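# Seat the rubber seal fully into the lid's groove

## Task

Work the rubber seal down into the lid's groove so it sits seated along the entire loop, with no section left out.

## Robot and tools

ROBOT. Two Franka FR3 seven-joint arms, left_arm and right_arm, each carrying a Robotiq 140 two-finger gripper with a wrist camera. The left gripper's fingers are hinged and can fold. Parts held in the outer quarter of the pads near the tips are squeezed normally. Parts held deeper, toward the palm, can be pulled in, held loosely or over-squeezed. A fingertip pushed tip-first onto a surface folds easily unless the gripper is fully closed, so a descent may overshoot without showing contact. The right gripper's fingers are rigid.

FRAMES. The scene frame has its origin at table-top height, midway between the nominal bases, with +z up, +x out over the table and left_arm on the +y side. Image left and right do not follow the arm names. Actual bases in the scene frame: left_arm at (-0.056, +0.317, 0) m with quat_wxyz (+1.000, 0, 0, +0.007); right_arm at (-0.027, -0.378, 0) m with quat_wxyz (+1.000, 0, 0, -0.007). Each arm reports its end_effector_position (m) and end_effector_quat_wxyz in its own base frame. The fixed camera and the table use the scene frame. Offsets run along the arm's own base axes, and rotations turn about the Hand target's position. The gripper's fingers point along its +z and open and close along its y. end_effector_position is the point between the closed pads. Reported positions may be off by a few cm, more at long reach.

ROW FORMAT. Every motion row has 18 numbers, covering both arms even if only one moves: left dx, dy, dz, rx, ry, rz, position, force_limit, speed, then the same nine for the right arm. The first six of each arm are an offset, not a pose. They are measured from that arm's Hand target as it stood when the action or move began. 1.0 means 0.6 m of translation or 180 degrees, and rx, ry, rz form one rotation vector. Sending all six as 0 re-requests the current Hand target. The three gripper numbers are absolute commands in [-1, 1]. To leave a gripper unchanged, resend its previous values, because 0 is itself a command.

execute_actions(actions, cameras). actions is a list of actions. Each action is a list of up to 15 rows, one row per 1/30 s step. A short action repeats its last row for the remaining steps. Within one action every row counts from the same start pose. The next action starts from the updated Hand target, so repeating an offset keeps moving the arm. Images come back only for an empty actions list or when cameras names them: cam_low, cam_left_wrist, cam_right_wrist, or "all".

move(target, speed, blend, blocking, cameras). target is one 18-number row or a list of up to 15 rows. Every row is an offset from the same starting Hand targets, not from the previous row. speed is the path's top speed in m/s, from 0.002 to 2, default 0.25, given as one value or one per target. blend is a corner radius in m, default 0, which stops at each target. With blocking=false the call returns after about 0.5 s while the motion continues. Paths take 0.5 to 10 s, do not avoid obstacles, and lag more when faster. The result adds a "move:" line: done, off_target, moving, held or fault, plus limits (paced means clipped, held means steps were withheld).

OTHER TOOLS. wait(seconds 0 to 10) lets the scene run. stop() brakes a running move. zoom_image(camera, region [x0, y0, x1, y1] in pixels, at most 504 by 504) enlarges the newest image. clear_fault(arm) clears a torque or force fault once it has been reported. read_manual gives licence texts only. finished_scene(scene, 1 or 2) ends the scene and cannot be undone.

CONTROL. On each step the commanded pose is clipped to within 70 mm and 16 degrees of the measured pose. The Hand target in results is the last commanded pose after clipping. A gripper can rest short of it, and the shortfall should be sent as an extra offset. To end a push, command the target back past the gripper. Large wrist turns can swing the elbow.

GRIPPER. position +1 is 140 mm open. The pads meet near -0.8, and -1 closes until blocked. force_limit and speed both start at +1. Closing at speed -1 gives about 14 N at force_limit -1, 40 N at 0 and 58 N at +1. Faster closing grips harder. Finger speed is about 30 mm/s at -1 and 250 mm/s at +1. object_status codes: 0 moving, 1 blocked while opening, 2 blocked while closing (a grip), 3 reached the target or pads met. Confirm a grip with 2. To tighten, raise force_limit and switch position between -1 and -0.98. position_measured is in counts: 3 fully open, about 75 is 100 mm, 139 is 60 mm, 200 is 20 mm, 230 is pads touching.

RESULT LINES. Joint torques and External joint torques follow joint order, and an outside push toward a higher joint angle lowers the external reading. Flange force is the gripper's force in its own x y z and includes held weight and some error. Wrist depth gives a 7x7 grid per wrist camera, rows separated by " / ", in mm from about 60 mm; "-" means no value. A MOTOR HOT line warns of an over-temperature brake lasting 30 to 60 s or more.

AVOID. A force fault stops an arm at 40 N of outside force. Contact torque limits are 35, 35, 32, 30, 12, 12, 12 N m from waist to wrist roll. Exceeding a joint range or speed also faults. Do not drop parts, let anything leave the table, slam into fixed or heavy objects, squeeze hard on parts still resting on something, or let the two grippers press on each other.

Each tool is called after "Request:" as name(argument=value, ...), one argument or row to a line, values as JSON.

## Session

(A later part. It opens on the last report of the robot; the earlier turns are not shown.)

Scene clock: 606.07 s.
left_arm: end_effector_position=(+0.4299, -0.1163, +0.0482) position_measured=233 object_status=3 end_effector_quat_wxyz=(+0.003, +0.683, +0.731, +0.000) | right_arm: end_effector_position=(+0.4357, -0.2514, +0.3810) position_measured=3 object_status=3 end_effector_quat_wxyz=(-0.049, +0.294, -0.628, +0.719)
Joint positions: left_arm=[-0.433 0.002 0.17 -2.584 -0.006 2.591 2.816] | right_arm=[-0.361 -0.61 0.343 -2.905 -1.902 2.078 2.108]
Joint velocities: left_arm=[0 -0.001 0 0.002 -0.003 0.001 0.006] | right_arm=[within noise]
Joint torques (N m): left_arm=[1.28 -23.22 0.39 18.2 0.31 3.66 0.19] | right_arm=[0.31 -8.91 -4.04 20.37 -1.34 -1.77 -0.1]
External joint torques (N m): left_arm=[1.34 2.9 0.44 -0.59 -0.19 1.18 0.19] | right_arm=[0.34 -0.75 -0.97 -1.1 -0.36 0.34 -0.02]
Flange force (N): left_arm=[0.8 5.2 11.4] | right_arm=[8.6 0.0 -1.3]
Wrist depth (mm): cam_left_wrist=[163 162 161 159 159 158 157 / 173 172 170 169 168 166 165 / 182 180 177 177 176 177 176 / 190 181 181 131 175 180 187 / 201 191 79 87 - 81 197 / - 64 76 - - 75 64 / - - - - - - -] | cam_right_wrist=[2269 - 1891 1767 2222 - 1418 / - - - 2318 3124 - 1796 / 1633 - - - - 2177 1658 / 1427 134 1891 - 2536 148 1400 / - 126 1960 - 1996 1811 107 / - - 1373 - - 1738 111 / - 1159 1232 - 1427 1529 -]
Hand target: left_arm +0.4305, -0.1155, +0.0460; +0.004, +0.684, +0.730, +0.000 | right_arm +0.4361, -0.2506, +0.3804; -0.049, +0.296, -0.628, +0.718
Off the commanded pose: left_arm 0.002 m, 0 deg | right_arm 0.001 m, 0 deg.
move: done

Request:
move(
  target=[
    [0,0,0.0155,0,0,0,-1,-0.7,0,0,0,0,0,0,0,1,1,1],
    [0.0125,0.0011,0.0155,0,0,0,-1,-0.7,0,0,0,0,0,0,0,1,1,1],
    [0.0125,0.0011,-0.0003,0,0,0,-1,-0.7,0,0,0,0,0,0,0,1,1,1],
  ],
  speed=[0.06,0.08,0.02],
  blend=[0.003,0.003,0],
)

Request:
move(
  target=[
    [0,0,0.0155,0,0,0,-1,-0.7,0,0,0,0,0,0,0,1,1,1],
    [0.0125,0.0011,0.0155,0,0,0,-1,-0.7,0,0,0,0,0,0,0,1,1,1],
    [0.0125,0.0011,-0.0002,0,0,0,-1,-0.7,0,0,0,0,0,0,0,1,1,1],
  ],
  speed=[0.06,0.08,0.02],
  blend=[0.003,0.003,0],
)

Request:
move(
  target=[
    [0,0,0.0155,0,0,0,-1,-0.7,0,0,0,0,0,0,0,1,1,1],
    [0.0125,0.0011,0.0155,0,0,0,-1,-0.7,0,0,0,0,0,0,0,1,1,1],
    [0.0125,0.0011,-0.0002,0,0,0,-1,-0.7,0,0,0,0,0,0,0,1,1,1],
  ],
  speed=[0.06,0.08,0.02],
  blend=[0.003,0.003,0],
)

Request:
move(
  target=[
    [0,0,0.0155,0,0,0,-1,-0.7,0,0,0,0,0,0,0,1,1,1],
    [0.0125,0.0011,0.0155,0,0,0,-1,-0.7,0,0,0,0,0,0,0,1,1,1],
    [0.0125,0.0011,-0.0001,0,0,0,-1,-0.7,0,0,0,0,0,0,0,1,1,1],
  ],
  speed=[0.06,0.08,0.02],
  blend=[0.003,0.003,0],
)

Request:
move(
  target=[
    [0,0,0.0155,0,0,0,-1,-0.7,0,0,0,0,0,0,0,1,1,1],
    [0.0125,0.0005,0.0155,0,0,0,-1,-0.7,0,0,0,0,0,0,0,1,1,1],
    [0.0125,0.0005,0,0,0,0,-1,-0.7,0,0,0,0,0,0,0,1,1,1],
  ],
  speed=[0.06,0.08,0.02],
  blend=[0.003,0.003,0],
)

Scene clock: 607.40 s.
left_arm: end_effector_position=(+0.4374, -0.1157, +0.0481) position_measured=233 object_status=3 end_effector_quat_wxyz=(+0.003, +0.683, +0.731, +0.000) | right_arm: end_effector_position=(+0.4357, -0.2514, +0.3810) position_measured=3 object_status=3 end_effector_quat_wxyz=(-0.049, +0.294, -0.628, +0.719)
Joint positions: left_arm=[-0.431 0.02 0.173 -2.561 -0.012 2.585 2.826] | right_arm=[-0.361 -0.61 0.343 -2.905 -1.902 2.078 2.108]
Joint velocities: left_arm=[0.001 0 0.001 0 -0.002 0 0.006] | right_arm=[within noise]
Joint torques (N m): left_arm=[1.29 -23.71 0.46 18.28 0.18 3.69 0.36] | right_arm=[0.34 -8.94 -4.06 20.35 -1.34 -1.76 -0.04]
External joint torques (N m): left_arm=[1.34 3.3 0.4 -0.8 -0.33 1.18 0.36] | right_arm=[0.37 -0.88 -1 -1.02 -0.37 0.33 0.04]
Flange force (N): left_arm=[1.1 5.7 12.5] | right_arm=[8.9 -0.2 -1.4]
Wrist depth (mm): cam_left_wrist=[163 162 160 160 158 157 157 / 173 171 169 169 168 166 165 / 183 180 178 177 176 177 176 / 186 181 179 130 175 181 187 / 194 188 79 87 - 81 198 / - 64 76 - - 75 64 / - - - - - - -] | cam_right_wrist=[- - - 2093 2156 1942 1487 / - - - 2053 - - 1858 / - - - - - 2269 1609 / - 135 1697 - - 1978 1382 / - 125 - - 2177 - 107 / - - - 1645 1609 1796 - / - 1225 1184 1339 - 1373 -]
Hand target: left_arm +0.4380, -0.1148, +0.0458; +0.004, +0.684, +0.730, +0.000 | right_arm +0.4361, -0.2506, +0.3804; -0.049, +0.296, -0.628, +0.718
Off the commanded pose: left_arm 0.003 m, 0 deg | right_arm 0.001 m, 0 deg.
move: done

Scene clock: 608.43 s.
left_arm: end_effector_position=(+0.4449, -0.1151, +0.0481) position_measured=233 object_status=3 end_effector_quat_wxyz=(+0.003, +0.683, +0.731, +0.000) | right_arm: end_effector_position=(+0.4357, -0.2514, +0.3810) position_measured=3 object_status=3 end_effector_quat_wxyz=(-0.049, +0.294, -0.628, +0.719)
Joint positions: left_arm=[-0.428 0.037 0.175 -2.538 -0.018 2.58 2.836] | right_arm=[-0.361 -0.61 0.343 -2.905 -1.902 2.078 2.108]
Joint velocities: left_arm=[0 -0.001 0 -0.001 -0.003 0.001 0.006] | right_arm=[within noise]
Joint torques (N m): left_arm=[1.25 -24.24 0.59 18.31 0.19 3.68 0.3] | right_arm=[0.33 -8.86 -4.06 20.36 -1.35 -1.76 -0.04]
External joint torques (N m): left_arm=[1.23 3.6 0.35 -0.92 -0.31 1.15 0.3] | right_arm=[0.31 -0.74 -1.04 -1.08 -0.37 0.33 0.04]
Flange force (N): left_arm=[0.7 5.8 13.0] | right_arm=[8.6 0.1 -1.0]
Wrist depth (mm): cam_left_wrist=[163 162 160 160 158 158 157 / 172 172 170 169 168 166 165 / 183 179 178 177 176 177 177 / 182 183 180 147 174 184 187 / 195 191 79 87 - 81 198 / - 64 76 - - 75 64 / - - - - - - -] | cam_right_wrist=[- 1978 2156 1842 1960 - 1437 / 1711 - 2913 2245 2073 - 1752 / - - 1942 - 3368 2629 1621 / - 135 - - - 1996 1418 / - 125 - 1767 1827 1858 107 / - - 1347 1427 - 1658 112 / - - 1275 - - 1507 -]
Hand target: left_arm +0.4455, -0.1142, +0.0457; +0.004, +0.684, +0.730, +0.000 | right_arm +0.4361, -0.2506, +0.3804; -0.049, +0.296, -0.628, +0.718
Off the commanded pose: left_arm 0.003 m, 0 deg | right_arm 0.001 m, 0 deg.
move: done

Scene clock: 609.47 s.
left_arm: end_effector_position=(+0.4525, -0.1143, +0.0481) position_measured=233 object_status=3 end_effector_quat_wxyz=(+0.003, +0.683, +0.731, +0.000) | right_arm: end_effector_position=(+0.4357, -0.2514, +0.3810) position_measured=3 object_status=3 end_effector_quat_wxyz=(-0.049, +0.294, -0.628, +0.719)
Joint positions: left_arm=[-0.425 0.055 0.177 -2.514 -0.024 2.574 2.846] | right_arm=[-0.361 -0.61 0.343 -2.905 -1.902 2.078 2.108]
Joint velocities: left_arm=[0 0 0 0.001 -0.003 0 0.004] | right_arm=[within noise]
Joint torques (N m): left_arm=[1.28 -24.8 0.68 18.3 0.21 3.71 0.34] | right_arm=[0.35 -8.91 -4.05 20.36 -1.31 -1.75 -0.07]
External joint torques (N m): left_arm=[1.28 3.54 0.36 -0.92 -0.3 1.2 0.34] | right_arm=[0.34 -0.85 -1.02 -0.97 -0.34 0.33 0.02]
Flange force (N): left_arm=[1.0 5.6 12.8] | right_arm=[8.8 -0.3 -1.3]
Wrist depth (mm): cam_left_wrist=[163 161 161 160 159 157 157 / 172 172 169 169 168 167 166 / 183 178 178 177 177 177 175 / 185 182 180 147 175 185 187 / 195 190 79 87 - 82 198 / - 64 76 - - 75 64 / - - - - - - -] | cam_right_wrist=[- - 2156 2222 1908 - 1418 / 2053 - 2177 - 2034 2449 1671 / 1609 1874 2200 - 3124 2222 1842 / - 135 1314 2034 1827 1978 1356 / - 125 - 1658 - - 107 / - - - 1684 - 1697 112 / - 1083 - 1283 1382 1466 -]
Hand target: left_arm +0.4530, -0.1135, +0.0455; +0.004, +0.684, +0.730, +0.000 | right_arm +0.4361, -0.2506, +0.3804; -0.049, +0.296, -0.628, +0.718
Off the commanded pose: left_arm 0.003 m, 0 deg | right_arm 0.001 m, 0 deg.
move: done

Scene clock: 610.47 s.
left_arm: end_effector_position=(+0.4600, -0.1135, +0.0480) position_measured=233 object_status=3 end_effector_quat_wxyz=(+0.003, +0.683, +0.731, +0.000) | right_arm: end_effector_position=(+0.4357, -0.2514, +0.3810) position_measured=3 object_status=3 end_effector_quat_wxyz=(-0.049, +0.294, -0.628, +0.719)
Joint positions: left_arm=[-0.422 0.073 0.179 -2.491 -0.03 2.567 2.855] | right_arm=[-0.361 -0.61 0.343 -2.905 -1.902 2.078 2.108]
Joint velocities: left_arm=[0.001 0 0.001 -0.001 -0.002 -0.001 0.004] | right_arm=[within noise]
Joint torques (N m): left_arm=[1.07 -25.31 0.61 18.32 0.25 3.69 0.32] | right_arm=[0.36 -8.86 -4.05 20.38 -1.33 -1.74 -0.06]
External joint torques (N m): left_arm=[1.11 3.74 0.21 -1.01 -0.27 1.17 0.32] | right_arm=[0.38 -0.66 -0.99 -1.05 -0.35 0.36 0.02]
Flange force (N): left_arm=[0.6 5.6 13.0] | right_arm=[8.2 0.1 -1.1]
Wrist depth (mm): cam_left_wrist=[162 163 160 160 158 157 157 / 172 172 170 169 168 167 165 / 181 178 178 177 178 177 176 / 182 180 180 147 175 185 187 / 193 190 79 87 - 81 197 / - 64 76 - - 75 64 / - - - - - - -] | cam_right_wrist=[- - 2293 - - - 1447 / - 2015 2661 2478 - - 1781 / 1645 1996 2073 2343 - 2369 1633 / - 135 1427 - - 1978 1400 / - 126 1518 1684 1711 1842 107 / - - - 1507 - 1562 112 / - - 1347 1418 1356 1456 -]
Hand target: left_arm +0.4605, -0.1128, +0.0455; +0.004, +0.684, +0.730, +0.000 | right_arm +0.4361, -0.2506, +0.3804; -0.049, +0.296, -0.628, +0.718
Off the commanded pose: left_arm 0.003 m, 0 deg | right_arm 0.001 m, 0 deg.
move: done

Scene clock: 611.43 s.
left_arm: end_effector_position=(+0.4676, -0.1130, +0.0480) position_measured=233 object_status=3 end_effector_quat_wxyz=(+0.003, +0.683, +0.731, +0.000) | right_arm: end_effector_position=(+0.4357, -0.2514, +0.3810) position_measured=3 object_status=3 end_effector_quat_wxyz=(-0.049, +0.294, -0.628, +0.719)
Joint positions: left_arm=[-0.418 0.091 0.179 -2.467 -0.035 2.561 2.863] | right_arm=[-0.361 -0.61 0.343 -2.905 -1.902 2.078 2.108]
Joint velocities: left_arm=[-0.001 -0.001 0.001 -0.001 -0.005 0 0.007] | right_arm=[within noise]
Joint torques (N m): left_arm=[1.11 -26.08 0.55 18.43 0.19 3.65 0.24] | right_arm=[0.33 -8.9 -4.05 20.39 -1.34 -1.75 -0.09]
External joint torques (N m): left_arm=[1.13 3.83 0 -1.11 -0.34 1.11 0.24] | right_arm=[0.33 -0.76 -1.02 -1 -0.36 0.34 0]
Flange force (N): left_arm=[0.4 5.4 12.9] | right_arm=[8.5 -0.2 -1.1]
Wrist depth (mm): cam_left_wrist=[162 162 161 160 159 158 157 / 172 171 169 169 168 166 166 / 180 177 179 177 178 176 176 / 182 181 180 147 177 188 187 / 195 191 79 87 - 81 197 / - 64 76 - - 75 64 / - - - - - - -] | cam_right_wrist=[- - 2093 2015 - 1827 1418 / - 2073 - - - - 1842 / - 1711 3079 - - 2293 1767 / - 135 1781 1811 - 1960 1418 / - 125 - 1738 - 1827 107 / - - - 2053 - 1658 112 / - - 1261 1275 1447 1573 -]
Hand target: left_arm +0.4680, -0.1125, +0.0455; +0.004, +0.684, +0.730, +0.000 | right_arm +0.4361, -0.2506, +0.3804; -0.049, +0.296, -0.628, +0.718
Off the commanded pose: left_arm 0.003 m, 0 deg | right_arm 0.001 m, 0 deg.
move: done

Request:
move(
  target=[
    [0,0,0.03,0,0,0,-1,-0.7,0,0,0,0,0,0,0,1,1,1],
    [-0.06,-0.0925,0.0933,0,0,0,-1,-0.7,0,0,0,0,0,0,0,1,1,1],
  ],
  speed=[0.1,0.2],
  blend=[0.01,0],
  cameras=["cam_left_wrist"],
)

Request:
zoom_image(
  camera="cam_left_wrist",
  region=[310, 80, 570, 220],
)

Request:
zoom_image(
  camera="cam_left_wrist",
  region=[100, 80, 360, 220],
)

Scene clock: 613.43 s.
left_arm: end_effector_position=(+0.4328, -0.1687, +0.1013) position_measured=233 object_status=3 end_effector_quat_wxyz=(+0.005, +0.686, +0.728, -0.001) | right_arm: end_effector_position=(+0.4357, -0.2514, +0.3810) position_measured=3 object_status=3 end_effector_quat_wxyz=(-0.049, +0.294, -0.628, +0.719)
Joint positions: left_arm=[-0.48 -0.074 0.111 -2.498 0.003 2.433 2.71] | right_arm=[-0.361 -0.61 0.343 -2.905 -1.902 2.078 2.108]
Joint velocities: left_arm=[-0.001 0.001 0 -0.002 0 -0.001 -0.006] | right_arm=[within noise]
Joint torques (N m): left_arm=[0.71 -26.01 -0.7 20.44 0.89 2.27 -0.23] | right_arm=[0.3 -8.89 -4.01 20.37 -1.34 -1.75 -0.1]
External joint torques (N m): left_arm=[0.64 0.26 -0.46 -0.84 0.27 -0.26 -0.23] | right_arm=[0.29 -0.77 -0.99 -1.08 -0.36 0.34 -0.01]
Flange force (N): left_arm=[0.6 -2.1 0.2] | right_arm=[8.7 -0.1 -1.2]
Wrist depth (mm): cam_left_wrist=[210 210 207 206 205 203 202 / 223 215 208 208 205 210 215 / 237 223 222 221 220 220 227 / 254 237 239 131 229 232 241 / 272 254 79 87 - 82 255 / - 64 76 - - 75 64 / - - - - - - -] | cam_right_wrist=[2034 - - 1978 2113 1261 1427 / 1996 - 2874 - - - 1796 / - - 2113 - - 2506 1621 / - 135 1684 - - 1874 1400 / - 125 - - - 2113 107 / - - - 1339 - 1585 112 / - 1140 1239 - 1671 1609 -]
Hand target: left_arm +0.4320, -0.1680, +0.1015; +0.004, +0.684, +0.730, +0.000 | right_arm +0.4361, -0.2506, +0.3804; -0.049, +0.296, -0.628, +0.718
Off the commanded pose: left_arm 0.001 m, 0 deg | right_arm 0.001 m, 0 deg.
move: done; blend cut to 0.009 m at target 1
Images, in order (width x height): cam_left_wrist 672x504.

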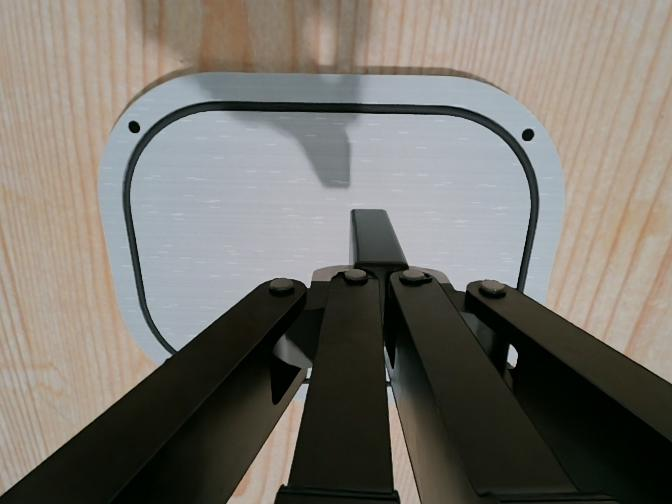

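Scaled by 1.938 from the camera's 672x504 image, which has a finer 960x720 frame.

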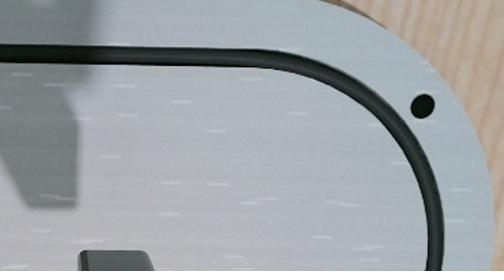

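Scaled by 1.938 from the camera's 672x504 image, which has a finer 960x720 frame.

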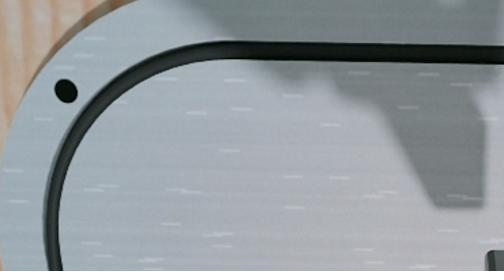

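Request:
zoom_image(
  camera="cam_left_wrist",
  region=[330, 90, 450, 140],
)

Request:
zoom_image(
  camera="cam_left_wrist",
  region=[440, 95, 560, 215],
)

Request:
zoom_image(
  camera="cam_left_wrist",
  region=[110, 90, 230, 210],
)

Request:
zoom_image(
  camera="cam_left_wrist",
  region=[220, 90, 340, 140],
)

Scaled by 4.200 from the camera's 672x504 image, which has a finer 960x720 frame.

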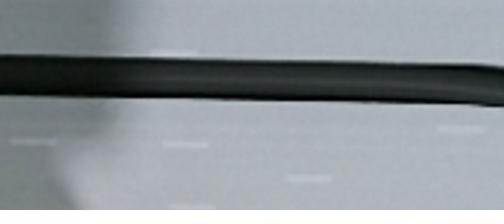

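Scaled by 4.200 from the camera's 672x504 image, which has a finer 960x720 frame.

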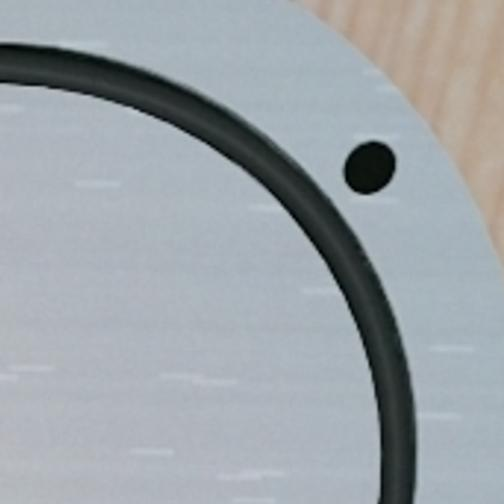

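Scaled by 4.200 from the camera's 672x504 image, which has a finer 960x720 frame.

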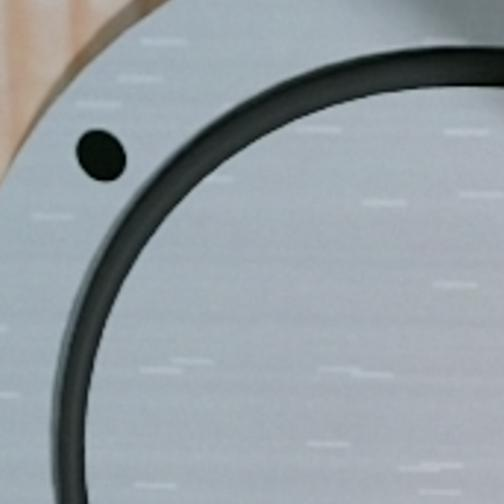

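Scaled by 4.200 from the camera's 672x504 image, which has a finer 960x720 frame.

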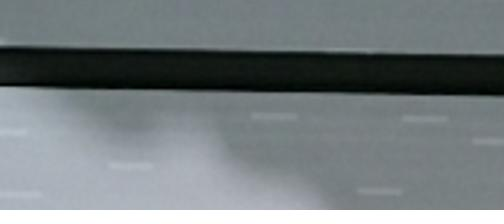

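Request:
move(
  target=[
    [-0.145,-0.051,0.02,0,0,0.4906,-1,-0.7,0,0,0,0,0,0,0,1,1,1],
  ],
  speed=[0.5],
  cameras=["cam_left_wrist"],
)

Request:
zoom_image(
  camera="cam_left_wrist",
  region=[130, 80, 580, 360],
)

Scene clock: 617.43 s.
left_arm: end_effector_position=(+0.3451, -0.1989, +0.1130) position_measured=233 object_status=3 end_effector_quat_wxyz=(+0.003, -0.013, +1.000, +0.002) | right_arm: end_effector_position=(+0.4357, -0.2514, +0.3810) position_measured=3 object_status=3 end_effector_quat_wxyz=(-0.049, +0.294, -0.628, +0.719)
Joint positions: left_arm=[-0.105 -0.314 -0.439 -2.686 -0.185 2.395 1.155] | right_arm=[-0.361 -0.61 0.343 -2.905 -1.902 2.078 2.108]
Joint velocities: left_arm=[-0.001 -0.001 0 0 0 0.001 -0.006] | right_arm=[within noise]
Joint torques (N m): left_arm=[1.17 -16.76 2.29 21.05 0.48 2.26 -0.29] | right_arm=[0.29 -8.93 -4.04 20.34 -1.36 -1.75 -0.07]
External joint torques (N m): left_arm=[1.17 -0.16 -0.64 -0.1 -0.05 -0.23 -0.29] | right_arm=[0.26 -0.72 -1.03 -1.14 -0.38 0.34 0.02]
Flange force (N): left_arm=[-0.7 -0.7 -0.1] | right_arm=[8.7 0.2 -1.0]
Wrist depth (mm): cam_left_wrist=[222 221 219 218 218 217 215 / 234 233 226 222 224 227 228 / 248 246 233 234 231 238 240 / 264 261 247 131 241 252 255 / 281 276 79 87 - 82 269 / - 64 76 - - 75 64 / - - - - - - -] | cam_right_wrist=[- - - - - 1497 1497 / - - - 2422 - - 1724 / - - 1339 2478 - 2343 1738 / - 135 1738 - 2093 1874 1331 / - 125 1609 - - 1942 107 / - - - - 1456 1724 112 / - 1159 1314 - 1609 1476 -]
Hand target: left_arm +0.3450, -0.1986, +0.1135; +0.003, -0.018, +1.000, +0.003 | right_arm +0.4361, -0.2506, +0.3804; -0.049, +0.296, -0.628, +0.718
Off the commanded pose: left_arm 0.001 m, 0 deg | right_arm 0.001 m, 0 deg.
move: done; limits=paced
Images, in order (width x height): cam_left_wrist 672x504.

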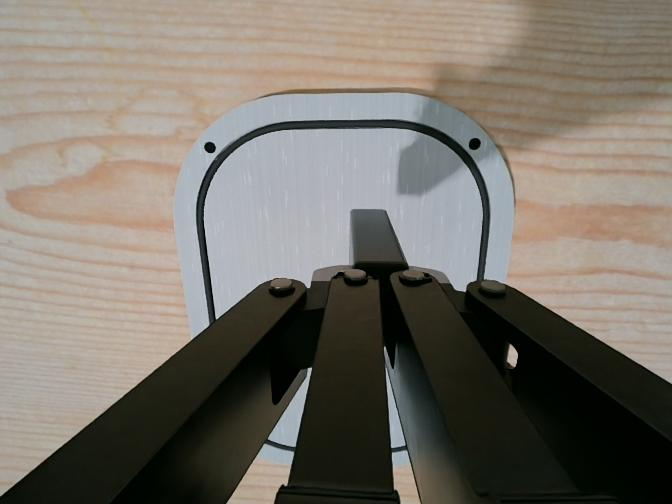

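Scaled by 1.120 from the camera's 672x504 image, which has a finer 960x720 frame.

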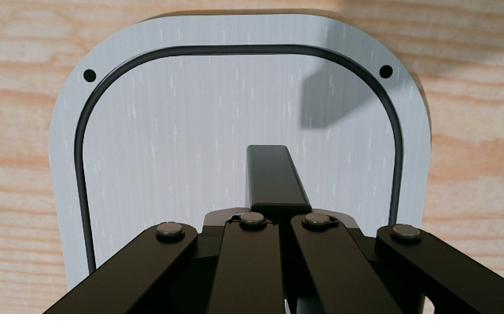

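Request:
zoom_image(
  camera="cam_left_wrist",
  region=[180, 100, 330, 220],
)

Request:
zoom_image(
  camera="cam_left_wrist",
  region=[360, 100, 510, 220],
)

Request:
zoom_image(
  camera="cam_left_wrist",
  region=[270, 100, 400, 160],
)

Request:
zoom_image(
  camera="cam_left_wrist",
  region=[180, 200, 240, 330],
)

Request:
zoom_image(
  camera="cam_left_wrist",
  region=[460, 180, 520, 290],
)

Scaled by 3.360 from the camera's 672x504 image, which has a finer 960x720 frame.

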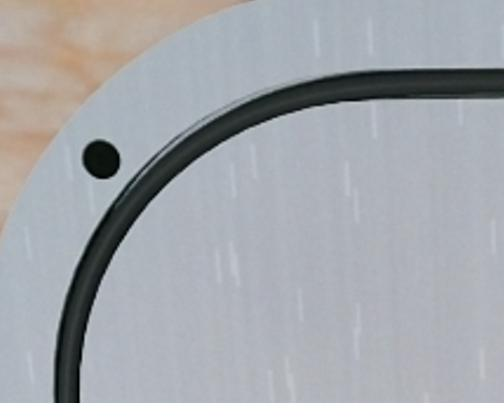

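Scaled by 3.360 from the camera's 672x504 image, which has a finer 960x720 frame.

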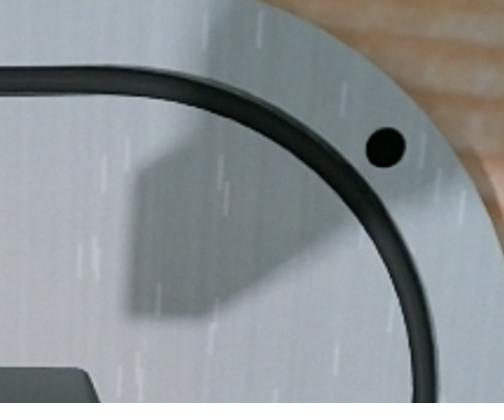

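Scaled by 3.877 from the camera's 672x504 image, which has a finer 960x720 frame.

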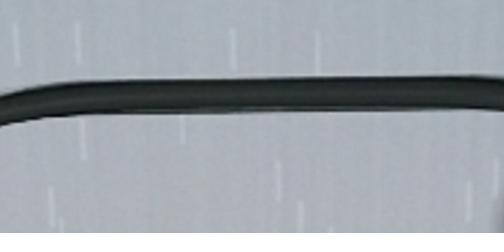

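Scaled by 3.877 from the camera's 672x504 image, which has a finer 960x720 frame.

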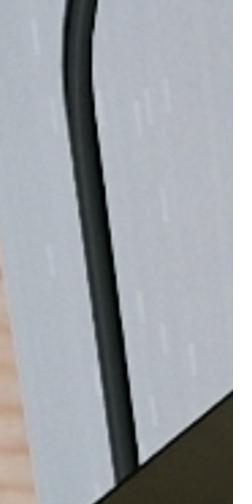

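Scaled by 4.582 from the camera's 672x504 image, which has a finer 960x720 frame.

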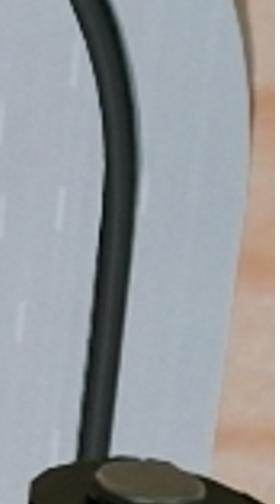

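Request:
zoom_image(
  camera="cam_left_wrist",
  region=[200, 115, 270, 185],
)

Request:
zoom_image(
  camera="cam_left_wrist",
  region=[300, 110, 370, 140],
)

Scaled by 7.200 from the camera's 672x504 image, which has a finer 960x720 frame.

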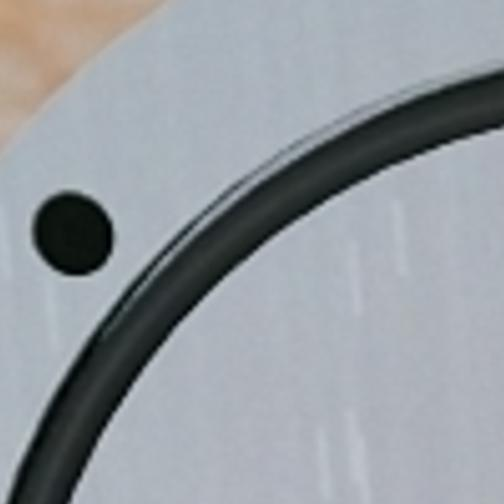

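Scaled by 7.200 from the camera's 672x504 image, which has a finer 960x720 frame.

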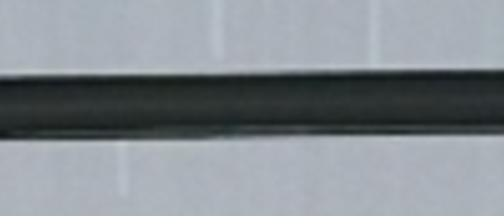

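Request:
move(
  target=[
    [-0.0367,-0.1348,-0.03,0,0,0.25,-1,-0.7,0,0,0,0,0,0,0,1,1,1],
    [-0.0367,-0.1348,-0.0967,0,0,0.25,-1,-0.7,0,0,0,0,0,0,0,1,1,1],
    [-0.0367,-0.1348,-0.1122,0,0,0.25,-1,-0.7,0,0,0,0,0,0,0,1,1,1],
  ],
  speed=[0.3,0.08,0.02],
  blend=[0.003,0.003,0],
  cameras=["cam_left_wrist"],
)

Scene clock: 622.17 s.
left_arm: end_effector_position=(+0.3229, -0.2806, +0.0484) position_measured=233 object_status=3 end_effector_quat_wxyz=(+0.002, -0.395, +0.919, +0.004) | right_arm: end_effector_position=(+0.4357, -0.2514, +0.3810) position_measured=3 object_status=3 end_effector_quat_wxyz=(-0.049, +0.294, -0.628, +0.719)
Joint positions: left_arm=[0.253 -0.067 -0.987 -2.629 -0.091 2.585 0.104] | right_arm=[-0.361 -0.61 0.343 -2.905 -1.902 2.078 2.108]
Joint velocities: left_arm=[0.001 0 -0.001 -0.002 0.001 0 -0.007] | right_arm=[within noise]
Joint torques (N m): left_arm=[2.59 -11.23 1.93 16.19 0.98 3.75 -0.28] | right_arm=[0.37 -8.85 -4.07 20.39 -1.34 -1.76 -0.01]
External joint torques (N m): left_arm=[2.58 2.88 0.5 -2.71 0.59 1.17 -0.28] | right_arm=[0.41 -0.73 -1 -0.97 -0.37 0.34 0.07]
Flange force (N): left_arm=[0.0 0.0 0.0] | right_arm=[8.2 0.0 -1.0]
Wrist depth (mm): cam_left_wrist=[161 160 160 159 159 160 160 / 168 169 168 168 168 168 168 / 180 178 179 177 176 178 178 / 190 191 186 130 175 188 190 / 204 201 79 87 - 81 200 / - 64 76 - - 75 64 / - - - - - - -] | cam_right_wrist=[1925 2506 2156 - 1960 2729 1447 / - - - - 2318 2156 1796 / - 1738 2422 2222 - 2318 1724 / 1518 134 1960 - - 150 1322 / - 125 1518 - - 2134 107 / - 1275 1456 1585 1724 1658 112 / - 1253 1356 1283 - 1487 -]
Hand target: left_arm +0.3230, -0.2795, +0.0461; +0.002, -0.399, +0.917, +0.003 | right_arm +0.4361, -0.2506, +0.3804; -0.049, +0.296, -0.628, +0.718
Off the commanded pose: left_arm 0.003 m, 1 deg | right_arm 0.001 m, 0 deg.
move: done
Images, in order (width x height): cam_left_wrist 672x504.

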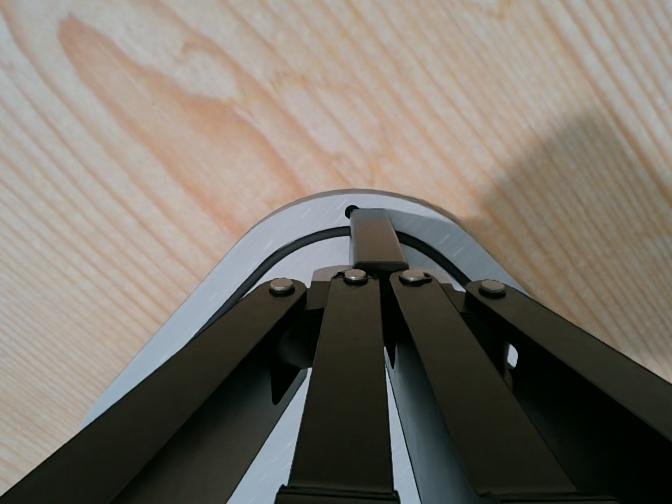

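Request:
move(
  target=[
    [0,0,0.03,0,0,0,-1,-0.7,0,0,0,0,0,0,0,1,1,1],
    [0.0383,0.043,0.0823,0,0,0,-1,-0.7,0,0,0,0,0,0,0,1,1,1],
  ],
  speed=[0.1,0.2],
  blend=[0.01,0],
  cameras=["cam_left_wrist"],
)

Request:
zoom_image(
  camera="cam_left_wrist",
  region=[260, 110, 440, 210],
)

Scene clock: 624.10 s.
left_arm: end_effector_position=(+0.3473, -0.2542, +0.0959) position_measured=233 object_status=3 end_effector_quat_wxyz=(+0.003, -0.402, +0.916, +0.003) | right_arm: end_effector_position=(+0.4357, -0.2514, +0.3810) position_measured=3 object_status=3 end_effector_quat_wxyz=(-0.049, +0.294, -0.628, +0.719)
Joint positions: left_arm=[0.183 -0.219 -0.839 -2.595 -0.238 2.431 0.282] | right_arm=[-0.361 -0.61 0.343 -2.905 -1.902 2.078 2.108]
Joint velocities: left_arm=[0 0.001 -0.001 0 -0.001 0 0.004] | right_arm=[within noise]
Joint torques (N m): left_arm=[0.32 -14.38 4.32 19.66 0.44 2.31 0.31] | right_arm=[0.33 -8.91 -4.02 20.35 -1.33 -1.76 -0.02]
External joint torques (N m): left_arm=[0.24 -0.22 0.14 -0.87 -0.05 -0.26 0.31] | right_arm=[0.34 -0.75 -0.97 -1.11 -0.36 0.34 0.06]
Flange force (N): left_arm=[-0.5 4.3 -1.3] | right_arm=[8.5 0.2 -1.3]
Wrist depth (mm): cam_left_wrist=[203 203 203 203 203 201 201 / 215 214 215 209 211 214 213 / 228 228 222 215 215 226 227 / 242 239 229 130 222 234 240 / 259 253 79 87 - 81 255 / - 64 76 - - 75 64 / - - - - - - -] | cam_right_wrist=[- - - - 1978 1811 1400 / - - - - - - 1796 / - 1621 1925 - - 2245 1573 / - 135 1585 - 1874 1874 1437 / - 125 - - - 1960 107 / - - - - - 1671 112 / - - 1314 - - 1456 -]
Hand target: left_arm +0.3460, -0.2537, +0.0955; +0.002, -0.399, +0.917, +0.003 | right_arm +0.4361, -0.2506, +0.3804; -0.049, +0.296, -0.628, +0.718
Off the commanded pose: left_arm 0.001 m, 0 deg | right_arm 0.001 m, 0 deg.
move: done; blend cut to 0.009 m at target 1
Images, in order (width x height): cam_left_wrist 672x504.

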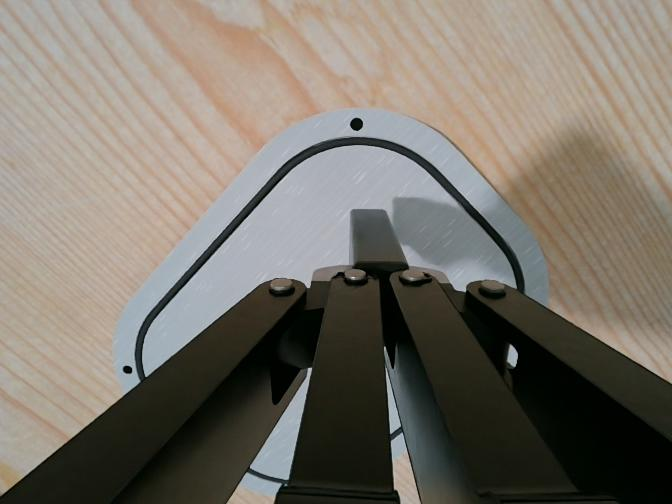

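Scaled by 2.800 from the camera's 672x504 image, which has a finer 960x720 frame.

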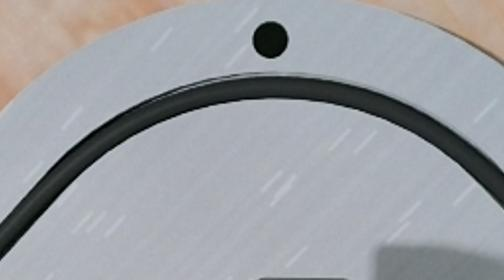

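Request:
zoom_image(
  camera="cam_left_wrist",
  region=[270, 125, 350, 185],
)

Request:
zoom_image(
  camera="cam_left_wrist",
  region=[340, 125, 420, 185],
)

Request:
zoom_image(
  camera="cam_left_wrist",
  region=[400, 140, 520, 260],
)

Request:
zoom_image(
  camera="cam_left_wrist",
  region=[180, 160, 290, 270],
)

Scaled by 6.300 from the camera's 672x504 image, which has a finer 960x720 frame.

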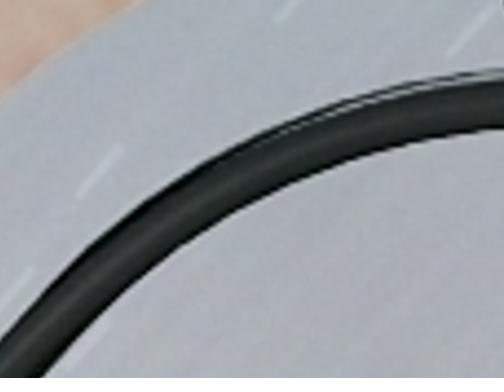

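Scaled by 6.300 from the camera's 672x504 image, which has a finer 960x720 frame.

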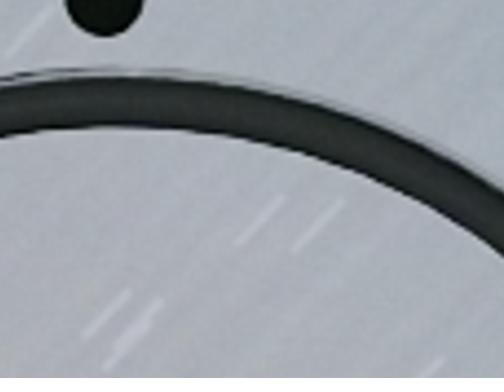

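Scaled by 4.200 from the camera's 672x504 image, which has a finer 960x720 frame.

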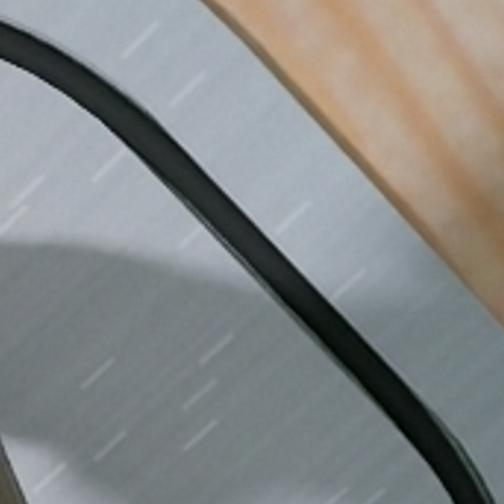

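Scaled by 4.582 from the camera's 672x504 image, which has a finer 960x720 frame.

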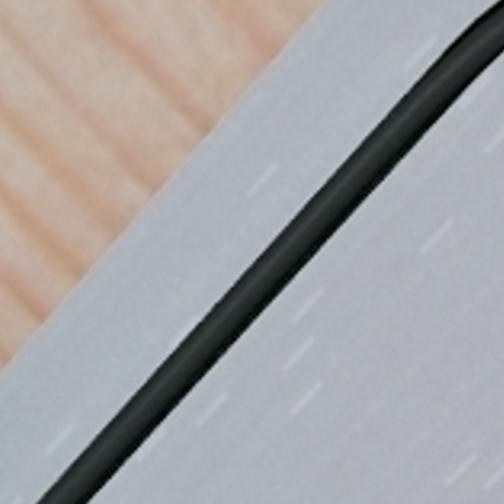

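Request:
move(
  target=[
    [0.2422,0.0258,0.005,0,0,0.489,-1,-0.7,0,0,0,0,0,0,0,1,1,1],
  ],
  speed=[0.5],
  cameras=["cam_left_wrist"],
)

Request:
zoom_image(
  camera="cam_left_wrist",
  region=[280, 110, 400, 200],
)

Request:
zoom_image(
  camera="cam_left_wrist",
  region=[180, 150, 290, 280],
)

Request:
zoom_image(
  camera="cam_left_wrist",
  region=[400, 140, 530, 270],
)

Scene clock: 628.27 s.
left_arm: end_effector_position=(+0.4919, -0.2390, +0.0995) position_measured=233 object_status=3 end_effector_quat_wxyz=(+0.002, +0.923, -0.385, -0.002) | right_arm: end_effector_position=(+0.4357, -0.2514, +0.3810) position_measured=3 object_status=3 end_effector_quat_wxyz=(-0.049, +0.294, -0.628, +0.719)
Joint positions: left_arm=[0.164 0.192 -0.622 -2.201 0.15 2.348 -1.336] | right_arm=[-0.361 -0.61 0.343 -2.905 -1.902 2.078 2.108]
Joint velocities: left_arm=[0 -0.001 0 -0.001 0 0 -0.005] | right_arm=[within noise]
Joint torques (N m): left_arm=[0.27 -29.78 -3.02 21.97 0.82 2.4 -0.15] | right_arm=[0.31 -8.89 -4.05 20.39 -1.34 -1.76 -0.07]
External joint torques (N m): left_arm=[0.26 0.92 0.35 -0.02 0.21 -0.24 -0.15] | right_arm=[0.34 -0.73 -0.97 -1.07 -0.36 0.34 0.01]
Flange force (N): left_arm=[3.5 -1.4 2.0] | right_arm=[8.4 0.0 -1.2]
Wrist depth (mm): cam_left_wrist=[203 204 203 203 203 203 203 / 216 216 215 211 212 215 214 / 229 229 223 217 221 225 227 / 245 244 232 130 228 235 243 / 265 259 79 87 - 82 257 / - 64 76 - - 75 64 / - - - - - - -] | cam_right_wrist=[- 2506 - - - 1356 1427 / 2073 - - 2177 2113 1942 1724 / - - - 1925 2661 2269 1658 / - 135 1697 2566 - 1891 1418 / - 125 1487 - 1874 - 107 / - - 1347 - - 1645 112 / - 1067 1246 - 1382 1466 -]
Hand target: left_arm +0.4913, -0.2382, +0.0985; +0.001, +0.924, -0.382, -0.004 | right_arm +0.4361, -0.2506, +0.3804; -0.049, +0.296, -0.628, +0.718
Off the commanded pose: left_arm 0.001 m, 0 deg | right_arm 0.001 m, 0 deg.
move: done; limits=paced
Images, in order (width x height): cam_left_wrist 672x504.

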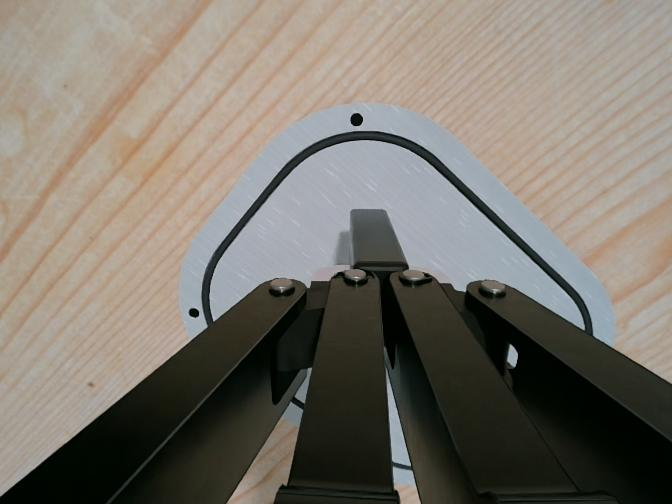

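Scaled by 4.200 from the camera's 672x504 image, which has a finer 960x720 frame.

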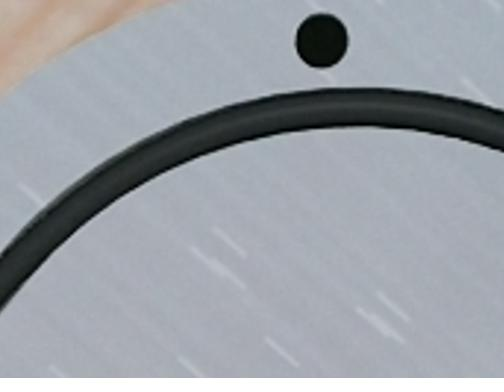

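Scaled by 3.877 from the camera's 672x504 image, which has a finer 960x720 frame.

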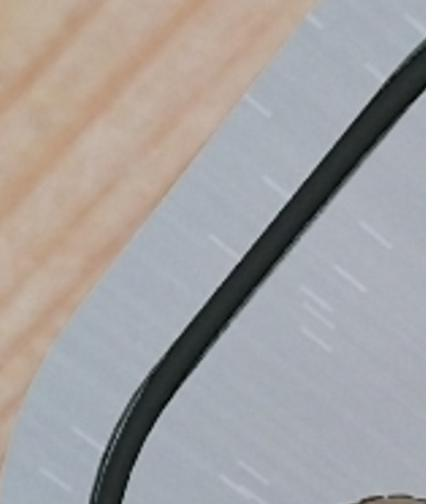

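Scaled by 3.877 from the camera's 672x504 image, which has a finer 960x720 frame.

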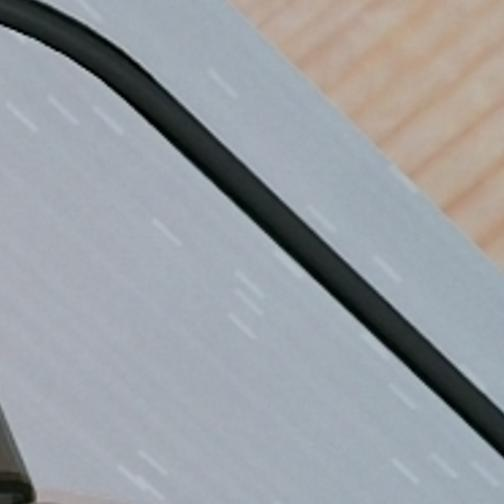

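Request:
move(
  target=[
    [0.0335,0.1793,-0.03,0,0,0,-1,-0.7,0,0,0,0,0,0,0,1,1,1],
    [0.0335,0.1793,-0.0675,0,0,0,-1,-0.7,0,0,0,0,0,0,0,1,1,1],
    [0.0335,0.1793,-0.0883,0,0,0,-1,-0.7,0,0,0,0,0,0,0,1,1,1],
  ],
  speed=[0.25,0.1,0.025],
  blend=[0.01,0.003,0],
)

Request:
move(
  target=[
    [0,0,0.018,0,0,0,-1,-0.7,0,0,0,0,0,0,0,1,1,1],
    [0.0227,-0.0355,0.018,0,0,0,-1,-0.7,0,0,0,0,0,0,0,1,1,1],
    [0.0227,-0.0355,0,0,0,0,-1,-0.7,0,0,0,0,0,0,0,1,1,1],
  ],
  speed=[0.08,0.15,0.025],
  blend=[0.003,0.003,0],
)

Request:
move(
  target=[
    [0,0,0.018,0,0,0,-1,-0.7,0,0,0,0,0,0,0,1,1,1],
    [0.0078,-0.052,0.018,0,0,0,-1,-0.7,0,0,0,0,0,0,0,1,1,1],
    [0.0078,-0.052,0,0,0,0,-1,-0.7,0,0,0,0,0,0,0,1,1,1],
  ],
  speed=[0.08,0.15,0.025],
  blend=[0.003,0.003,0],
)

Request:
move(
  target=[
    [0,0,0.018,0,0,0,-1,-0.7,0,0,0,0,0,0,0,1,1,1],
    [0.0037,-0.0415,0.018,0,0,0,-1,-0.7,0,0,0,0,0,0,0,1,1,1],
    [0.0037,-0.0415,0,0,0,0,-1,-0.7,0,0,0,0,0,0,0,1,1,1],
  ],
  speed=[0.08,0.15,0.025],
  blend=[0.003,0.003,0],
)

Request:
move(
  target=[
    [0,0,0.018,0,0,0,-1,-0.7,0,0,0,0,0,0,0,1,1,1],
    [-0.0013,-0.0525,0.018,0,0,0,-1,-0.7,0,0,0,0,0,0,0,1,1,1],
    [-0.0013,-0.0525,0,0,0,0,-1,-0.7,0,0,0,0,0,0,0,1,1,1],
  ],
  speed=[0.08,0.15,0.025],
  blend=[0.003,0.003,0],
)

Request:
move(
  target=[
    [0,0,0.018,0,0,0,-1,-0.7,0,0,0,0,0,0,0,1,1,1],
    [-0.0193,-0.037,0.018,0,0,0,-1,-0.7,0,0,0,0,0,0,0,1,1,1],
    [-0.0193,-0.037,0,0,0,0,-1,-0.7,0,0,0,0,0,0,0,1,1,1],
  ],
  speed=[0.08,0.15,0.025],
  blend=[0.003,0.003,0],
)

Scene clock: 631.47 s.
left_arm: end_effector_position=(+0.5117, -0.1309, +0.0493) position_measured=233 object_status=3 end_effector_quat_wxyz=(+0.000, +0.925, -0.380, -0.004) | right_arm: end_effector_position=(+0.4357, -0.2514, +0.3810) position_measured=3 object_status=3 end_effector_quat_wxyz=(-0.049, +0.294, -0.628, +0.719)
Joint positions: left_arm=[0.308 0.244 -0.553 -2.285 0.207 2.476 -1.187] | right_arm=[-0.361 -0.61 0.343 -2.905 -1.902 2.078 2.108]
Joint velocities: left_arm=[-0.001 0.001 0.001 -0.001 0.004 0.003 0.001] | right_arm=[within noise]
Joint torques (N m): left_arm=[1.1 -27.58 -2.52 19.08 1.1 3.77 0.12] | right_arm=[0.31 -8.86 -4 20.42 -1.33 -1.76 -0.04]
External joint torques (N m): left_arm=[1.12 4.43 1.29 -1.35 0.59 1.12 0.12] | right_arm=[0.31 -0.78 -0.97 -0.98 -0.36 0.33 0.04]
Flange force (N): left_arm=[4.4 -4.9 14.4] | right_arm=[8.4 -0.1 -1.1]
Wrist depth (mm): cam_left_wrist=[161 159 158 158 155 148 148 / 169 168 168 169 158 156 156 / 179 179 179 175 167 166 164 / 191 192 192 147 176 178 177 / 206 203 79 87 - 81 190 / - 64 76 - - 75 64 / - - - - - - -] | cam_right_wrist=[- - - - - - 1507 / 1507 1996 - - - - 1842 / - - 1409 - 2449 2449 1609 / - 135 1540 - - 150 1447 / - 125 - 1684 - 1996 107 / - - - - - 1540 112 / - - - - 1373 1540 -]
Hand target: left_arm +0.5114, -0.1307, +0.0455; +0.001, +0.924, -0.382, -0.004 | right_arm +0.4361, -0.2506, +0.3804; -0.049, +0.296, -0.628, +0.718
Off the commanded pose: left_arm 0.004 m, 0 deg | right_arm 0.001 m, 0 deg.
move: off_target (left_arm)

Scene clock: 632.80 s.
left_arm: end_effector_position=(+0.5260, -0.1521, +0.0493) position_measured=233 object_status=3 end_effector_quat_wxyz=(+0.001, +0.923, -0.385, -0.002) | right_arm: end_effector_position=(+0.4357, -0.2514, +0.3810) position_measured=3 object_status=3 end_effector_quat_wxyz=(-0.049, +0.294, -0.628, +0.719)
Joint positions: left_arm=[0.256 0.293 -0.537 -2.217 0.233 2.452 -1.224] | right_arm=[-0.361 -0.61 0.343 -2.905 -1.902 2.078 2.108]
Joint velocities: left_arm=[0 0.002 0 0 0 0.001 -0.006] | right_arm=[within noise]
Joint torques (N m): left_arm=[0.2 -28.82 -3.33 19.01 0.96 3.64 -0.24] | right_arm=[0.32 -8.89 -4.1 20.42 -1.34 -1.76 -0.08]
External joint torques (N m): left_arm=[0.24 5.21 1.22 -1.64 0.42 0.99 -0.24] | right_arm=[0.32 -0.76 -1.07 -0.99 -0.37 0.33 0]
Flange force (N): left_arm=[6.8 -3.7 15.7] | right_arm=[8.6 -0.2 -0.9]
Wrist depth (mm): cam_left_wrist=[161 160 159 159 159 151 147 / 169 169 168 168 162 157 158 / 180 180 179 177 166 166 166 / 192 191 191 130 176 177 177 / 206 203 79 87 - 81 190 / - 64 76 - - 75 64 / - - - - - - -] | cam_right_wrist=[- 2222 - - 1960 1781 1391 / 1633 2566 2478 - 2694 2200 1796 / 1609 1858 1925 2318 - 2222 1573 / 1447 135 1767 2113 2694 150 1391 / - 125 - - - 1978 107 / - - - - - 1697 - / - 1089 - - 1299 1456 -]
Hand target: left_arm +0.5250, -0.1520, +0.0455; +0.001, +0.924, -0.382, -0.004 | right_arm +0.4361, -0.2506, +0.3804; -0.049, +0.296, -0.628, +0.718
Off the commanded pose: left_arm 0.004 m, 0 deg | right_arm 0.001 m, 0 deg.
move: off_target (left_arm)

Scene clock: 634.23 s.
left_arm: end_effector_position=(+0.5296, -0.1838, +0.0494) position_measured=233 object_status=3 end_effector_quat_wxyz=(+0.001, +0.923, -0.386, -0.004) | right_arm: end_effector_position=(+0.4357, -0.2514, +0.3810) position_measured=3 object_status=3 end_effector_quat_wxyz=(-0.049, +0.294, -0.628, +0.719)
Joint positions: left_arm=[0.183 0.327 -0.521 -2.166 0.246 2.43 -1.282] | right_arm=[-0.361 -0.61 0.343 -2.905 -1.902 2.078 2.108]
Joint velocities: left_arm=[0.001 0.001 0.001 0.001 0 0 -0.006] | right_arm=[within noise]
Joint torques (N m): left_arm=[0.51 -29.94 -3.22 19.55 1.07 3.99 -0.26] | right_arm=[0.36 -8.88 -3.99 20.35 -1.35 -1.77 -0.08]
External joint torques (N m): left_arm=[0.48 5.34 1.67 -1.12 0.52 1.38 -0.26] | right_arm=[0.36 -0.7 -0.95 -1.07 -0.38 0.33 0.01]
Flange force (N): left_arm=[8.1 -4.4 16.3] | right_arm=[8.3 0.1 -1.2]
Wrist depth (mm): cam_left_wrist=[161 158 159 159 159 158 158 / 169 168 168 168 164 156 159 / 180 179 179 175 167 166 166 / 192 191 192 131 176 178 177 / 206 202 79 87 - 81 190 / - 64 76 - - 75 64 / - - - - - - -] | cam_right_wrist=[- - 2156 - 2134 1978 1466 / - - - - - - 1529 / 1858 1908 2053 1925 - 2478 1573 / - 135 1781 1711 - 150 1339 / - 125 1364 2053 - 2053 107 / - - - - - 1658 - / - 1117 1306 1314 1487 1466 -]
Hand target: left_arm +0.5297, -0.1832, +0.0455; +0.001, +0.924, -0.382, -0.004 | right_arm +0.4361, -0.2506, +0.3804; -0.049, +0.296, -0.628, +0.718
Off the commanded pose: left_arm 0.004 m, 0 deg | right_arm 0.001 m, 0 deg.
move: off_target (left_arm)

Scene clock: 635.57 s.
left_arm: end_effector_position=(+0.5318, -0.2087, +0.0494) position_measured=233 object_status=3 end_effector_quat_wxyz=(+0.001, +0.923, -0.385, -0.004) | right_arm: end_effector_position=(+0.4357, -0.2514, +0.3810) position_measured=3 object_status=3 end_effector_quat_wxyz=(-0.049, +0.294, -0.628, +0.719)
Joint positions: left_arm=[0.125 0.354 -0.506 -2.125 0.253 2.414 -1.326] | right_arm=[-0.361 -0.61 0.343 -2.905 -1.902 2.078 2.108]
Joint velocities: left_arm=[-0.001 0 -0.002 -0.002 0 0 -0.006] | right_arm=[within noise]
Joint torques (N m): left_arm=[0.49 -31.2 -3.56 19.76 1.06 3.97 -0.28] | right_arm=[0.26 -8.85 -4.04 20.4 -1.35 -1.76 -0.05]
External joint torques (N m): left_arm=[0.4 5.43 1.58 -1.24 0.5 1.33 -0.28] | right_arm=[0.26 -0.68 -1.02 -1.06 -0.37 0.34 0.04]
Flange force (N): left_arm=[8.0 -3.7 15.9] | right_arm=[8.3 0.2 -0.8]
Wrist depth (mm): cam_left_wrist=[161 159 159 158 158 158 158 / 168 168 168 168 166 166 168 / 179 179 179 174 167 167 176 / 192 191 191 147 176 177 177 / 205 202 79 87 - 81 191 / - 64 76 - - 75 64 / - - - - - - -] | cam_right_wrist=[- - - - - - 1400 / - - - - 2222 2156 1908 / 1645 1827 - 2113 2536 2222 1842 / 1487 135 1752 - 2318 1978 1364 / - 125 - - - 2177 107 / - - - - - 1711 - / - - - - - 1476 -]
Hand target: left_arm +0.5319, -0.2081, +0.0455; +0.001, +0.924, -0.382, -0.004 | right_arm +0.4361, -0.2506, +0.3804; -0.049, +0.296, -0.628, +0.718
Off the commanded pose: left_arm 0.004 m, 0 deg | right_arm 0.001 m, 0 deg.
move: off_target (left_arm)

Scene clock: 636.93 s.
left_arm: end_effector_position=(+0.5319, -0.2405, +0.0495) position_measured=233 object_status=3 end_effector_quat_wxyz=(+0.001, +0.923, -0.385, -0.002) | right_arm: end_effector_position=(+0.4357, -0.2514, +0.3810) position_measured=3 object_status=3 end_effector_quat_wxyz=(-0.049, +0.294, -0.628, +0.719)
Joint positions: left_arm=[0.054 0.383 -0.49 -2.08 0.259 2.4 -1.378] | right_arm=[-0.361 -0.61 0.343 -2.905 -1.902 2.078 2.108]
Joint velocities: left_arm=[0 0.001 0 0.001 -0.001 0 -0.005] | right_arm=[within noise]
Joint torques (N m): left_arm=[0.44 -33.08 -4.07 19.48 0.9 3.55 -0.26] | right_arm=[0.36 -8.86 -4.08 20.37 -1.35 -1.75 -0.06]
External joint torques (N m): left_arm=[0.53 4.95 1.52 -1.67 0.32 0.9 -0.26] | right_arm=[0.36 -0.67 -1.04 -1.1 -0.37 0.35 0.02]
Flange force (N): left_arm=[5.2 -2.5 13.2] | right_arm=[8.4 0.1 -1.0]
Wrist depth (mm): cam_left_wrist=[161 159 159 158 158 158 158 / 169 169 169 168 168 167 167 / 179 179 179 177 174 176 178 / 192 192 191 146 175 179 191 / 206 202 79 87 - 81 198 / - 64 76 - - 75 - / - - - - - - -] | cam_right_wrist=[- - - - 1925 1874 1437 / - - - 2799 2369 1796 1738 / 1658 - - - 2318 2874 1529 / - 135 1781 - - 150 1339 / - 126 - - - 1960 107 / - - 1466 - - 1633 112 / - 1140 1283 - - 1466 -]
Hand target: left_arm +0.5312, -0.2396, +0.0455; +0.001, +0.924, -0.382, -0.004 | right_arm +0.4361, -0.2506, +0.3804; -0.049, +0.296, -0.628, +0.718
Off the commanded pose: left_arm 0.004 m, 0 deg | right_arm 0.001 m, 0 deg.
move: off_target (left_arm)

Scene clock: 638.23 s.
left_arm: end_effector_position=(+0.5201, -0.2624, +0.0494) position_measured=233 object_status=3 end_effector_quat_wxyz=(+0.001, +0.923, -0.385, -0.003) | right_arm: end_effector_position=(+0.4357, -0.2514, +0.3810) position_measured=3 object_status=3 end_effector_quat_wxyz=(-0.049, +0.294, -0.628, +0.719)
Joint positions: left_arm=[0.009 0.38 -0.487 -2.083 0.256 2.4 -1.419] | right_arm=[-0.361 -0.61 0.343 -2.905 -1.902 2.078 2.108]
Joint velocities: left_arm=[-0.002 0 -0.001 0.001 -0.001 -0.001 -0.007] | right_arm=[within noise]
Joint torques (N m): left_arm=[0.33 -33.08 -4.06 19.27 0.88 3.58 -0.26] | right_arm=[0.32 -8.82 -4.08 20.41 -1.35 -1.76 -0.03]
External joint torques (N m): left_arm=[0.33 4.76 1.34 -1.77 0.29 0.96 -0.26] | right_arm=[0.27 -0.58 -1.07 -1.17 -0.36 0.34 0.05]
Flange force (N): left_arm=[4.6 -1.7 13.0] | right_arm=[8.1 0.5 -0.7]
Wrist depth (mm): cam_left_wrist=[161 159 159 158 158 158 158 / 169 169 168 168 167 168 167 / 180 180 179 177 176 178 177 / 192 192 186 131 175 187 189 / 205 203 79 87 - 81 200 / - 64 76 - - 75 64 / - - - - - - -] | cam_right_wrist=[- - - - 1827 1908 1507 / - - - - - 2034 1874 / - - - - - 1874 1597 / - 135 1711 1891 - 149 1427 / - 136 1507 1633 - 1874 107 / - 1314 - - - 1658 112 / - - 1089 1275 - 1551 -]
Hand target: left_arm +0.5196, -0.2618, +0.0455; +0.001, +0.924, -0.382, -0.004 | right_arm +0.4361, -0.2506, +0.3804; -0.049, +0.296, -0.628, +0.718
Off the commanded pose: left_arm 0.004 m, 0 deg | right_arm 0.001 m, 0 deg.
move: off_target (left_arm)

Request:
move(
  target=[
    [0,0,0.018,0,0,0,-1,-0.7,0,0,0,0,0,0,0,1,1,1],
    [-0.04,0.045,0.018,0,0,0,-1,-0.7,0,0,0,0,0,0,0,1,1,1],
    [-0.04,0.045,0,0,0,0,-1,-0.7,0,0,0,0,0,0,0,1,1,1],
  ],
  speed=[0.08,0.15,0.025],
  blend=[0.003,0.003,0],
  cameras=["cam_left_wrist"],
)

Scene clock: 639.57 s.
left_arm: end_effector_position=(+0.4949, -0.2341, +0.0487) position_measured=233 object_status=3 end_effector_quat_wxyz=(+0.000, +0.926, -0.378, -0.005) | right_arm: end_effector_position=(+0.4357, -0.2514, +0.3810) position_measured=3 object_status=3 end_effector_quat_wxyz=(-0.049, +0.294, -0.628, +0.719)
Joint positions: left_arm=[0.066 0.293 -0.507 -2.211 0.219 2.446 -1.39] | right_arm=[-0.361 -0.61 0.343 -2.905 -1.902 2.078 2.108]
Joint torques (N m): left_arm=[1.24 -30.11 -3.2 19.37 1.19 4.24 0.33] | right_arm=[0.39 -8.9 -4.05 20.4 -1.33 -1.76 -0.04]
External joint torques (N m): left_arm=[1.27 4.41 1.12 -1.34 0.64 1.59 0.33] | right_arm=[0.4 -0.85 -1.01 -0.99 -0.35 0.32 0.05]
Flange force (N): left_arm=[3.5 -3.8 13.8] | right_arm=[8.7 -0.2 -1.4]
Wrist depth (mm): cam_left_wrist=[160 158 158 158 158 157 157 / 168 167 168 163 162 166 167 / 179 179 171 166 166 172 177 / 191 189 178 147 175 178 187 / 205 203 79 87 - 81 190 / - 64 76 - - 75 - / - - - - - - -] | cam_right_wrist=[- - 2245 - - 1960 1373 / - - - 2506 - 1960 2073 / - 2245 2318 2245 - 2343 1752 / - 134 1476 1585 - 1908 1275 / - 125 - 1942 - 1908 107 / - - - 1418 1621 1633 - / - 1134 - 1347 1437 1456 -]
Hand target: left_arm +0.4956, -0.2348, +0.0455; +0.001, +0.924, -0.382, -0.004 | right_arm +0.4361, -0.2506, +0.3804; -0.049, +0.296, -0.628, +0.718
Off the commanded pose: left_arm 0.003 m, 1 deg | right_arm 0.001 m, 0 deg.
move: done
Images, in order (width x height): cam_left_wrist 672x504.

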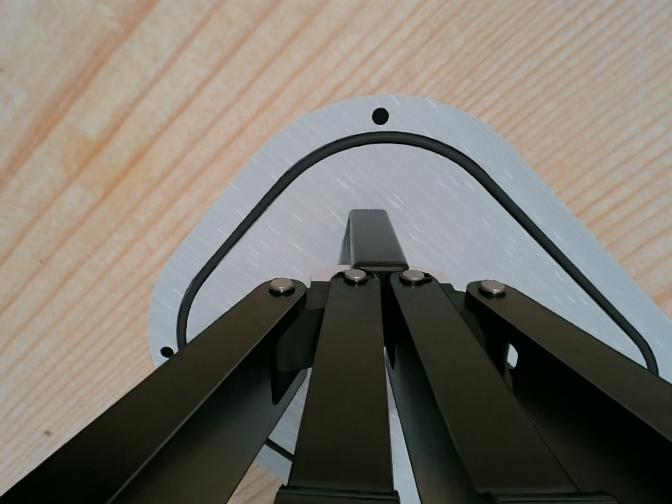

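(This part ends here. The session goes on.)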